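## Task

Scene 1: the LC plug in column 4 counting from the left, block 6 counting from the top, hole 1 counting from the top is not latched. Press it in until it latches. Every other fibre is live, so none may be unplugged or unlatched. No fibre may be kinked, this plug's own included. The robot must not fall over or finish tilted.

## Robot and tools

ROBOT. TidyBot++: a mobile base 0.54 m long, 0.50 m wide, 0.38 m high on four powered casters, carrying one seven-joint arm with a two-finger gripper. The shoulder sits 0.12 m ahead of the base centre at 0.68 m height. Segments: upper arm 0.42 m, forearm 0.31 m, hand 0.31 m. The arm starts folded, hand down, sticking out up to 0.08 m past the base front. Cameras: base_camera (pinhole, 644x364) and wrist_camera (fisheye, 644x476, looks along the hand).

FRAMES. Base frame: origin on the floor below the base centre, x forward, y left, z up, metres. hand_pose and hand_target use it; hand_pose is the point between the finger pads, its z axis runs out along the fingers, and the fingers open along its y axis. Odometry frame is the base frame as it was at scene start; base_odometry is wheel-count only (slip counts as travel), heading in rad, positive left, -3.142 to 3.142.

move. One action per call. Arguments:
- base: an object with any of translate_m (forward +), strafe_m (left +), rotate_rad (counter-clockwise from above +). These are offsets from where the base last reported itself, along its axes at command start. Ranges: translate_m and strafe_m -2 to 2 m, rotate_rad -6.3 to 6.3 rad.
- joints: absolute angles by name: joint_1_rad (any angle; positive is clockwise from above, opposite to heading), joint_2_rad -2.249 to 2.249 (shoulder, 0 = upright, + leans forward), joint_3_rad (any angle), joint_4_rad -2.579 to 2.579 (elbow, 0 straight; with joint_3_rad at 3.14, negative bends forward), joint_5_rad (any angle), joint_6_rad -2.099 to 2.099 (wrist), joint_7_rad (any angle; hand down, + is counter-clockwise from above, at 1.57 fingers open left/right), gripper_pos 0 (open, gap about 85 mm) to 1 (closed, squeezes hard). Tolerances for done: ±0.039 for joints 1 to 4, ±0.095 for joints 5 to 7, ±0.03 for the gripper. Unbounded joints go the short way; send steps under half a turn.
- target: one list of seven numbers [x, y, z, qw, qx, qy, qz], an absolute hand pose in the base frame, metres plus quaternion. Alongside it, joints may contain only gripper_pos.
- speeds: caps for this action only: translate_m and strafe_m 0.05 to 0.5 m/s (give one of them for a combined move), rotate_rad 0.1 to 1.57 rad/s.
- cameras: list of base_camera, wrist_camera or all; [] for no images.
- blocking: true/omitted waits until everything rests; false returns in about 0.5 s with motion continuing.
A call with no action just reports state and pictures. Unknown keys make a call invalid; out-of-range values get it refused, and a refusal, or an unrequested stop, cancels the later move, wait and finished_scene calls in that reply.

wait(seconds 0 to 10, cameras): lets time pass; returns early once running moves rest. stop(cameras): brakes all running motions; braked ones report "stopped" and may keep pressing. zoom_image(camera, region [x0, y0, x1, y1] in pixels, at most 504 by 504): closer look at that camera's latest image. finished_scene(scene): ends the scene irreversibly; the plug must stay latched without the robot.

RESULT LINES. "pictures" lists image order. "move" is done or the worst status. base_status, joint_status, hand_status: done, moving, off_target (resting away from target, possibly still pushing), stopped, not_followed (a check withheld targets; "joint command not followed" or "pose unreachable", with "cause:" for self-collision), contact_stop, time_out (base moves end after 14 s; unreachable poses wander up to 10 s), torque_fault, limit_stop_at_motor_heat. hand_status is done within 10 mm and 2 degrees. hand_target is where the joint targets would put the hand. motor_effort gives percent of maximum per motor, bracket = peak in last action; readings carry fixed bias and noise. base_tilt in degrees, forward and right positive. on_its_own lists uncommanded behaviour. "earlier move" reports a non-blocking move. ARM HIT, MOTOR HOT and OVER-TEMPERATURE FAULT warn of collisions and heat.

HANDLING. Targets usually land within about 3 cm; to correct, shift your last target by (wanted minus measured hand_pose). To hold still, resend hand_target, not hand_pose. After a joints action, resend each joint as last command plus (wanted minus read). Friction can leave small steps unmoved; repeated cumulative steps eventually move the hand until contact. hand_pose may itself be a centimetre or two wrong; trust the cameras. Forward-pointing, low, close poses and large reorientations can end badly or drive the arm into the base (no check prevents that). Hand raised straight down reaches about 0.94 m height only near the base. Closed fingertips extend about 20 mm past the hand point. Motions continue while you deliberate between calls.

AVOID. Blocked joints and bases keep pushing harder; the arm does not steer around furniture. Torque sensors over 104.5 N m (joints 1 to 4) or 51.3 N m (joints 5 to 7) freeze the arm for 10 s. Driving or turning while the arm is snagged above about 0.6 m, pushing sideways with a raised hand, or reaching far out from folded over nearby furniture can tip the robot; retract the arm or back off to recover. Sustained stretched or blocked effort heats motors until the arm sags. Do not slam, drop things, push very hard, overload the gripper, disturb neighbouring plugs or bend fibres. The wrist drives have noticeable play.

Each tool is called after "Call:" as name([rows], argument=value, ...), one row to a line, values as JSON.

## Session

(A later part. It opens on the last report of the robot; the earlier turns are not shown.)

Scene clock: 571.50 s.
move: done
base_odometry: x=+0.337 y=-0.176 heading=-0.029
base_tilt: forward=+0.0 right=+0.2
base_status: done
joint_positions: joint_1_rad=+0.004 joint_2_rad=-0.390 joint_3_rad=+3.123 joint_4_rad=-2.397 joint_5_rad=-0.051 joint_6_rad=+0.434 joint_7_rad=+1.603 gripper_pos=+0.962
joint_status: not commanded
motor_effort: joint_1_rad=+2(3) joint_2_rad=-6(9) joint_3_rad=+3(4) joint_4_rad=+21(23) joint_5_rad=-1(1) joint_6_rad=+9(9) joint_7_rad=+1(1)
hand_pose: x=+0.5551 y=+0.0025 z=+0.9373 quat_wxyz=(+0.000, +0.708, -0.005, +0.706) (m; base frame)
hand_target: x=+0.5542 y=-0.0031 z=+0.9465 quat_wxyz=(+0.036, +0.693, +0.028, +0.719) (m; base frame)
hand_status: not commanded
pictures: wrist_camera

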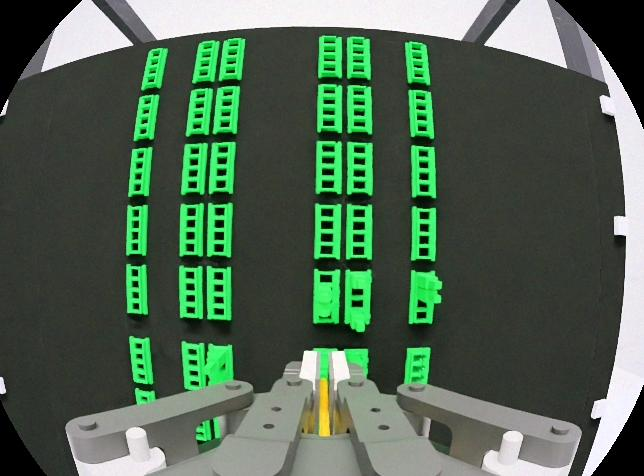

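Call:
move(base={"translate_m": 0.003}, speeds={"translate_m": 0.05}, cameras=["wrist_camera"])

Call:
zoom_image(camera="wrist_camera", region=[300, 335, 350, 385])

Scene clock: 581.73 s.
move: done
base_odometry: x=+0.340 y=-0.177 heading=-0.029
base_tilt: forward=+0.0 right=+0.2
base_status: done
joint_positions: joint_1_rad=+0.004 joint_2_rad=-0.390 joint_3_rad=+3.123 joint_4_rad=-2.397 joint_5_rad=-0.051 joint_6_rad=+0.434 joint_7_rad=+1.603 gripper_pos=+0.962
joint_status: not commanded
motor_effort: joint_1_rad=+2(3) joint_2_rad=-7(8) joint_3_rad=+3(4) joint_4_rad=+22(23) joint_5_rad=-1(2) joint_6_rad=+9(9) joint_7_rad=+1(1)
hand_pose: x=+0.5550 y=+0.0025 z=+0.9374 quat_wxyz=(+0.000, +0.708, -0.005, +0.706) (m; base frame)
hand_target: x=+0.5542 y=-0.0031 z=+0.9465 quat_wxyz=(+0.036, +0.693, +0.028, +0.719) (m; base frame)
hand_status: not commanded
pictures: wrist_camera

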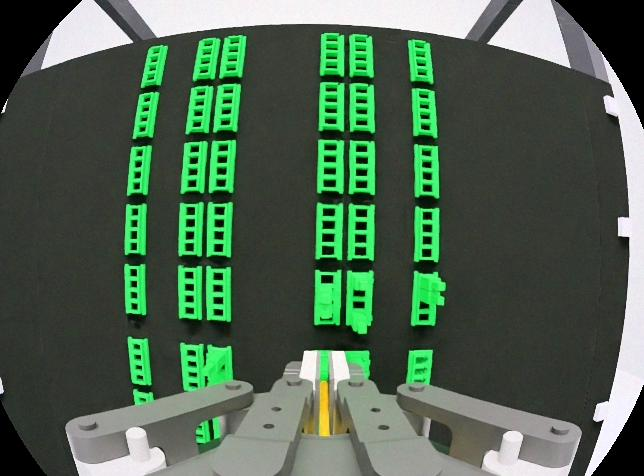

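Scaled by 10.080.

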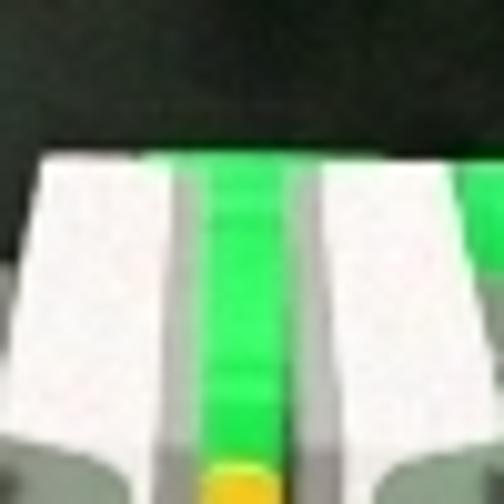

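Call:
move(base={"translate_m": 0.004}, speeds={"translate_m": 0.05}, cameras=["wrist_camera"])

Call:
zoom_image(camera="wrist_camera", region=[290, 320, 370, 400])

Scene clock: 599.60 s.
move: done
base_odometry: x=+0.344 y=-0.177 heading=-0.029
base_tilt: forward=+0.0 right=+0.2
base_status: done
joint_positions: joint_1_rad=+0.004 joint_2_rad=-0.391 joint_3_rad=+3.123 joint_4_rad=-2.397 joint_5_rad=-0.051 joint_6_rad=+0.434 joint_7_rad=+1.603 gripper_pos=+0.962
joint_status: not commanded
motor_effort: joint_1_rad=+2(3) joint_2_rad=-6(9) joint_3_rad=+3(4) joint_4_rad=+21(23) joint_5_rad=-1(1) joint_6_rad=+8(9) joint_7_rad=+1(1)
hand_pose: x=+0.5549 y=+0.0025 z=+0.9376 quat_wxyz=(+0.000, +0.708, -0.005, +0.706) (m; base frame)
hand_target: x=+0.5542 y=-0.0031 z=+0.9465 quat_wxyz=(+0.036, +0.693, +0.028, +0.719) (m; base frame)
hand_status: not commanded
pictures: wrist_camera

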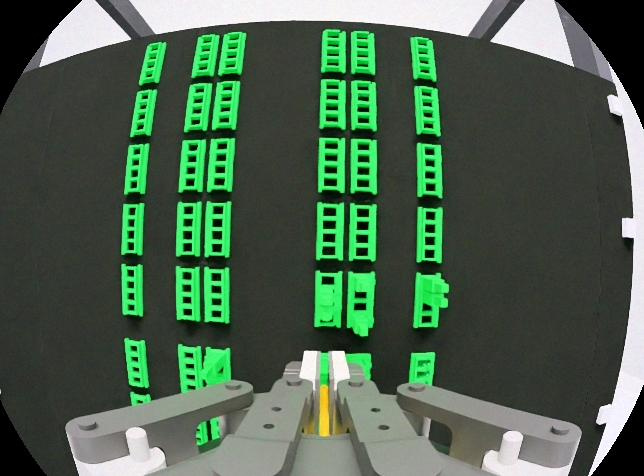

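Scaled by 6.300.

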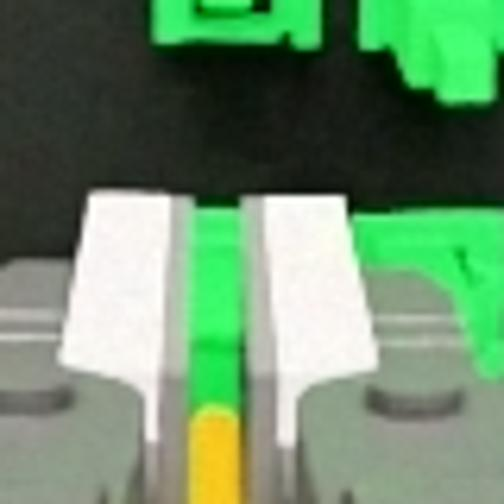

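Call:
move(base={"translate_m": 0.004}, speeds={"translate_m": 0.05}, cameras=["wrist_camera"])

Call:
zoom_image(camera="wrist_camera", region=[290, 320, 370, 400])

Scene clock: 628.27 s.
move: done
base_odometry: x=+0.348 y=-0.177 heading=-0.030
base_tilt: forward=+0.0 right=+0.2
base_status: done
joint_positions: joint_1_rad=+0.004 joint_2_rad=-0.392 joint_3_rad=+3.123 joint_4_rad=-2.397 joint_5_rad=-0.051 joint_6_rad=+0.434 joint_7_rad=+1.603 gripper_pos=+0.962
joint_status: not commanded
motor_effort: joint_1_rad=+3(4) joint_2_rad=-6(6) joint_3_rad=+4(6) joint_4_rad=+21(23) joint_5_rad=-2(2) joint_6_rad=+9(9) joint_7_rad=+1(1)
hand_pose: x=+0.5544 y=+0.0026 z=+0.9381 quat_wxyz=(+0.000, +0.707, -0.005, +0.707) (m; base frame)
hand_target: x=+0.5542 y=-0.0031 z=+0.9465 quat_wxyz=(+0.036, +0.693, +0.028, +0.719) (m; base frame)
hand_status: not commanded
pictures: wrist_camera

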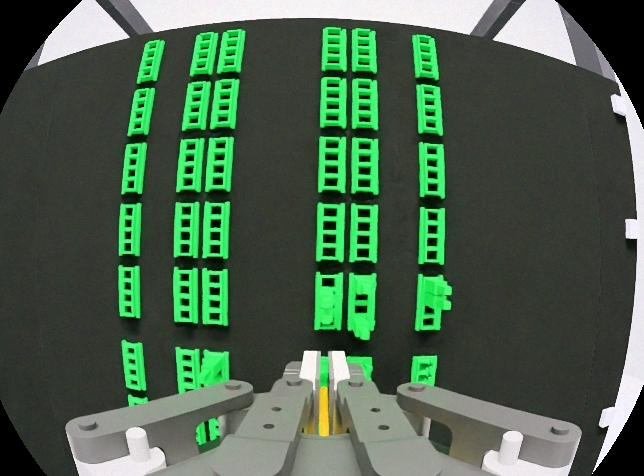

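Scaled by 6.300.

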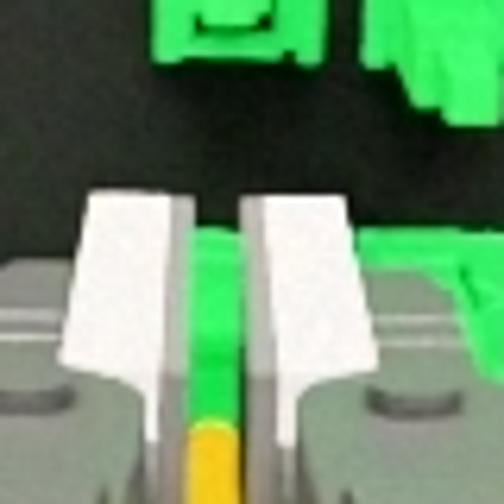

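Call:
move(base={"translate_m": 0.004}, speeds={"translate_m": 0.05}, cameras=["wrist_camera"])

Call:
zoom_image(camera="wrist_camera", region=[290, 320, 370, 400])

Scene clock: 650.50 s.
move: done
base_odometry: x=+0.352 y=-0.177 heading=-0.030
base_tilt: forward=+0.0 right=+0.2
base_status: done
joint_positions: joint_1_rad=+0.003 joint_2_rad=-0.398 joint_3_rad=+3.123 joint_4_rad=-2.402 joint_5_rad=-0.050 joint_6_rad=+0.435 joint_7_rad=+1.603 gripper_pos=+0.962
joint_status: not commanded
motor_effort: joint_1_rad=+3(5) joint_2_rad=-5(6) joint_3_rad=+5(6) joint_4_rad=+23(24) joint_5_rad=-2(2) joint_6_rad=+8(9) joint_7_rad=+1(1)
hand_pose: x=+0.5523 y=+0.0028 z=+0.9382 quat_wxyz=(+0.000, +0.707, -0.005, +0.708) (m; base frame)
hand_target: x=+0.5542 y=-0.0031 z=+0.9465 quat_wxyz=(+0.036, +0.693, +0.028, +0.719) (m; base frame)
hand_status: not commanded
pictures: wrist_camera

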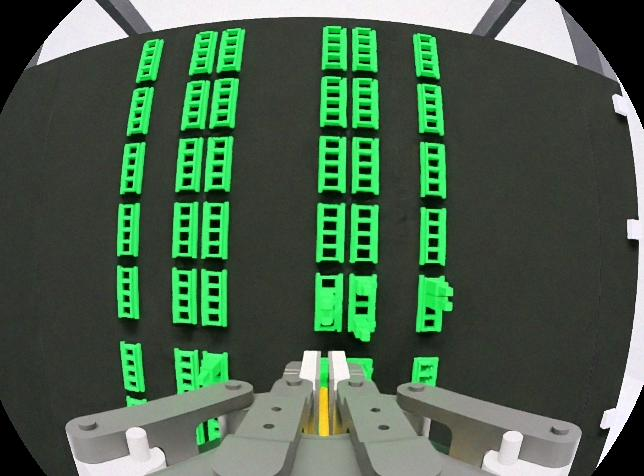

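Scaled by 6.300.

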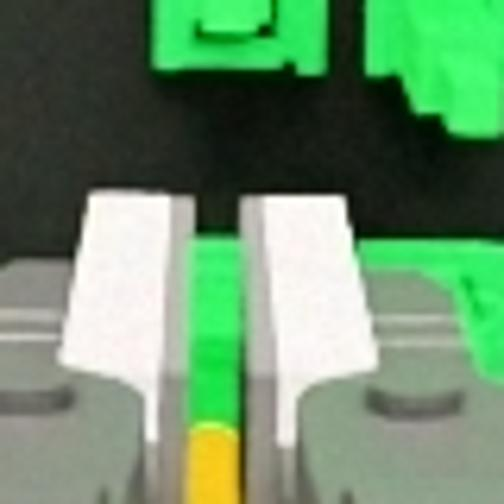

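Call:
move(base={"translate_m": 0.004}, speeds={"translate_m": 0.05}, cameras=["wrist_camera"])

Call:
zoom_image(camera="wrist_camera", region=[290, 320, 370, 400])

Scene clock: 659.10 s.
move: done
base_odometry: x=+0.356 y=-0.178 heading=-0.030
base_tilt: forward=+0.0 right=+0.2
base_status: done
joint_positions: joint_1_rad=+0.003 joint_2_rad=-0.408 joint_3_rad=+3.123 joint_4_rad=-2.409 joint_5_rad=-0.050 joint_6_rad=+0.435 joint_7_rad=+1.603 gripper_pos=+0.962
joint_status: not commanded
motor_effort: joint_1_rad=+4(5) joint_2_rad=-2(5) joint_3_rad=+5(6) joint_4_rad=+24(26) joint_5_rad=-2(2) joint_6_rad=+9(10) joint_7_rad=+1(1)
hand_pose: x=+0.5489 y=+0.0029 z=+0.9383 quat_wxyz=(+0.000, +0.705, -0.004, +0.709) (m; base frame)
hand_target: x=+0.5542 y=-0.0031 z=+0.9465 quat_wxyz=(+0.036, +0.693, +0.028, +0.719) (m; base frame)
hand_status: not commanded
pictures: wrist_camera

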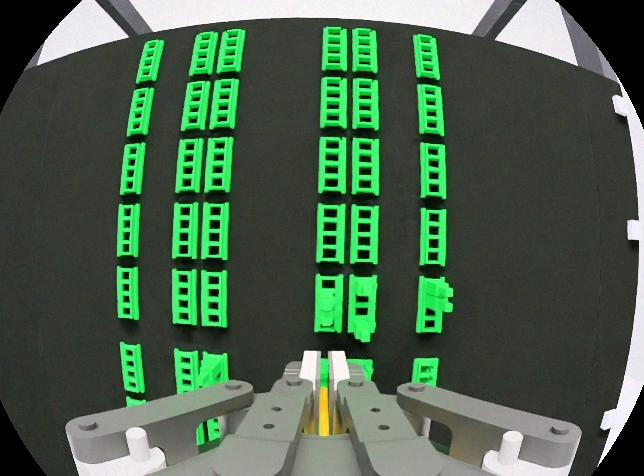

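Scaled by 6.300.

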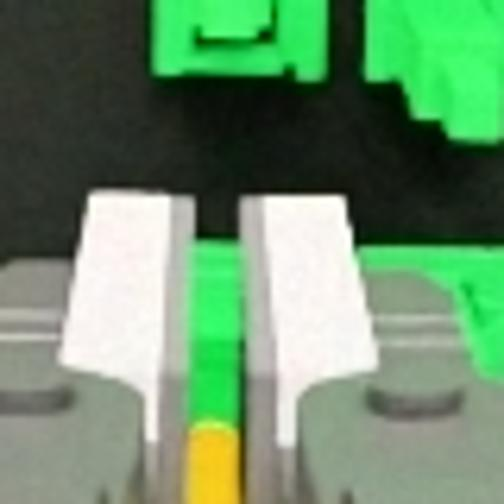

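Call:
move(base={"translate_m": 0.006}, speeds={"translate_m": 0.05}, cameras=["wrist_camera"])

Call:
zoom_image(camera="wrist_camera", region=[290, 320, 370, 400])

Scene clock: 667.03 s.
move: done
base_odometry: x=+0.362 y=-0.178 heading=-0.030
base_tilt: forward=+0.0 right=+0.2
base_status: done
joint_positions: joint_1_rad=+0.003 joint_2_rad=-0.422 joint_3_rad=+3.123 joint_4_rad=-2.421 joint_5_rad=-0.049 joint_6_rad=+0.439 joint_7_rad=+1.603 gripper_pos=+0.962
joint_status: not commanded
motor_effort: joint_1_rad=+5(5) joint_2_rad=+1(8) joint_3_rad=+6(7) joint_4_rad=+25(29) joint_5_rad=-2(2) joint_6_rad=+9(10) joint_7_rad=+1(1)
hand_pose: x=+0.5438 y=+0.0030 z=+0.9382 quat_wxyz=(+0.001, +0.704, -0.004, +0.711) (m; base frame)
hand_target: x=+0.5542 y=-0.0031 z=+0.9465 quat_wxyz=(+0.036, +0.693, +0.028, +0.719) (m; base frame)
hand_status: not commanded
pictures: wrist_camera

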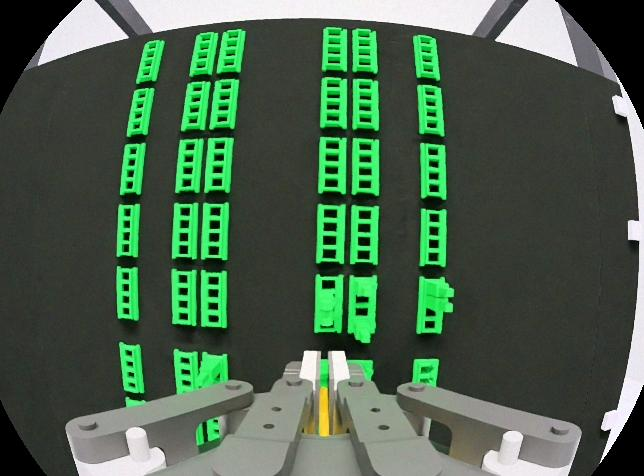

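Scaled by 6.300.

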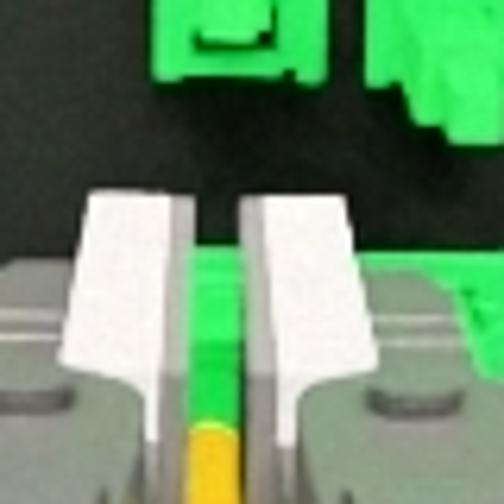

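Call:
move(base={"translate_m": -0.02}, speeds={"translate_m": 0.05}, cameras=["wrist_camera"])

Call:
zoom_image(camera="wrist_camera", region=[290, 320, 370, 400])

Call:
move(base={"translate_m": -0.05}, speeds={"translate_m": 0.1}, cameras=["wrist_camera"])

Call:
zoom_image(camera="wrist_camera", region=[290, 310, 370, 390])

Scene clock: 683.87 s.
move: done
base_odometry: x=+0.342 y=-0.177 heading=-0.030
base_tilt: forward=+0.0 right=+0.2
base_status: done
joint_positions: joint_1_rad=+0.003 joint_2_rad=-0.401 joint_3_rad=+3.124 joint_4_rad=-2.411 joint_5_rad=-0.049 joint_6_rad=+0.442 joint_7_rad=+1.603 gripper_pos=+0.962
joint_status: not commanded
motor_effort: joint_1_rad=+0(5) joint_2_rad=-6(7) joint_3_rad=+1(7) joint_4_rad=+22(23) joint_5_rad=+0(3) joint_6_rad=+8(9) joint_7_rad=+1(1)
hand_pose: x=+0.5503 y=+0.0025 z=+0.9363 quat_wxyz=(+0.001, +0.706, -0.004, +0.708) (m; base frame)
hand_target: x=+0.5542 y=-0.0031 z=+0.9465 quat_wxyz=(+0.036, +0.693, +0.028, +0.719) (m; base frame)
hand_status: not commanded
pictures: wrist_camera

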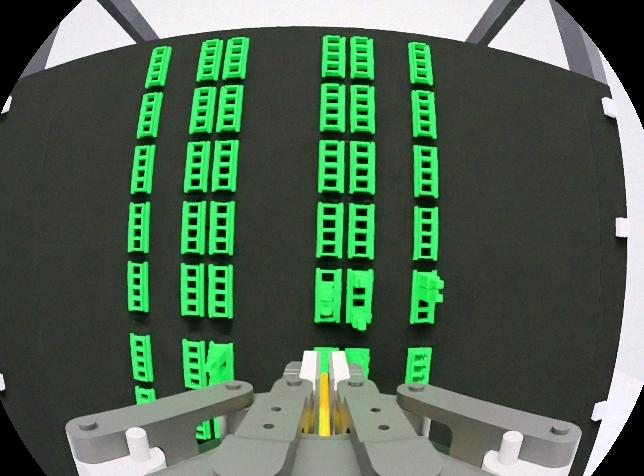

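Scaled by 6.300.

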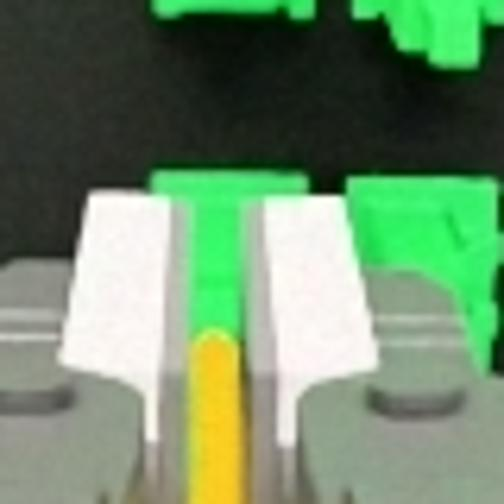

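Scene clock: 684.87 s.
move: done
base_odometry: x=+0.292 y=-0.176 heading=-0.029
base_tilt: forward=+0.0 right=+0.2
base_status: done
joint_positions: joint_1_rad=+0.003 joint_2_rad=-0.397 joint_3_rad=+3.124 joint_4_rad=-2.411 joint_5_rad=-0.049 joint_6_rad=+0.442 joint_7_rad=+1.603 gripper_pos=+0.962
joint_status: not commanded
motor_effort: joint_1_rad=+0(1) joint_2_rad=-6(8) joint_3_rad=+1(1) joint_4_rad=+23(23) joint_5_rad=+0(1) joint_6_rad=+9(9) joint_7_rad=+1(1)
hand_pose: x=+0.5514 y=+0.0025 z=+0.9344 quat_wxyz=(+0.001, +0.708, -0.004, +0.706) (m; base frame)
hand_target: x=+0.5542 y=-0.0031 z=+0.9465 quat_wxyz=(+0.036, +0.693, +0.028, +0.719) (m; base frame)
hand_status: not commanded
pictures: wrist_camera

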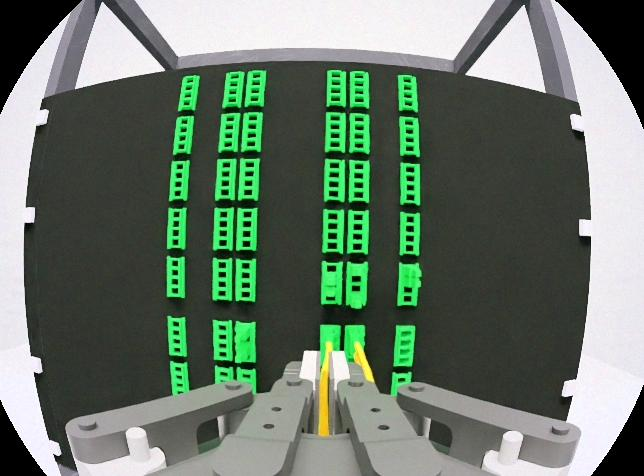

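Scaled by 6.300.

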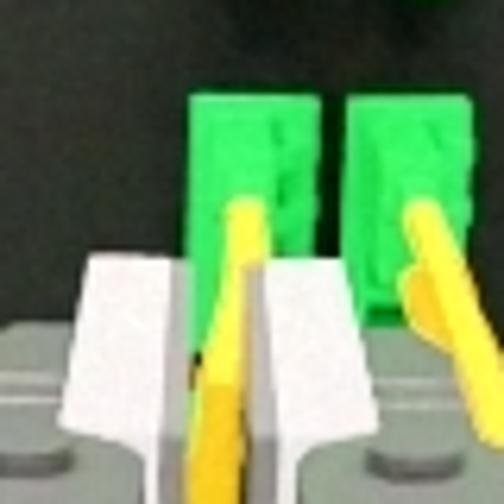

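Call:
zoom_image(camera="wrist_camera", region=[315, 320, 370, 360])

Scaled by 9.164.

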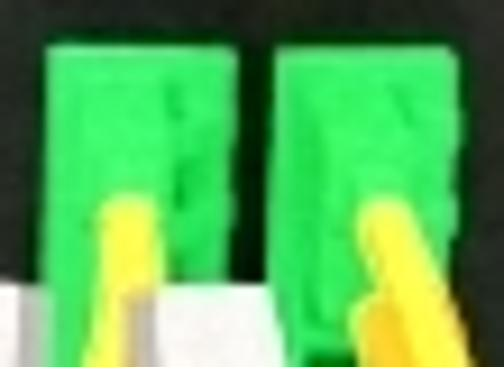

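Call:
finished_scene(scene=1)

The scene is finished: the task was done.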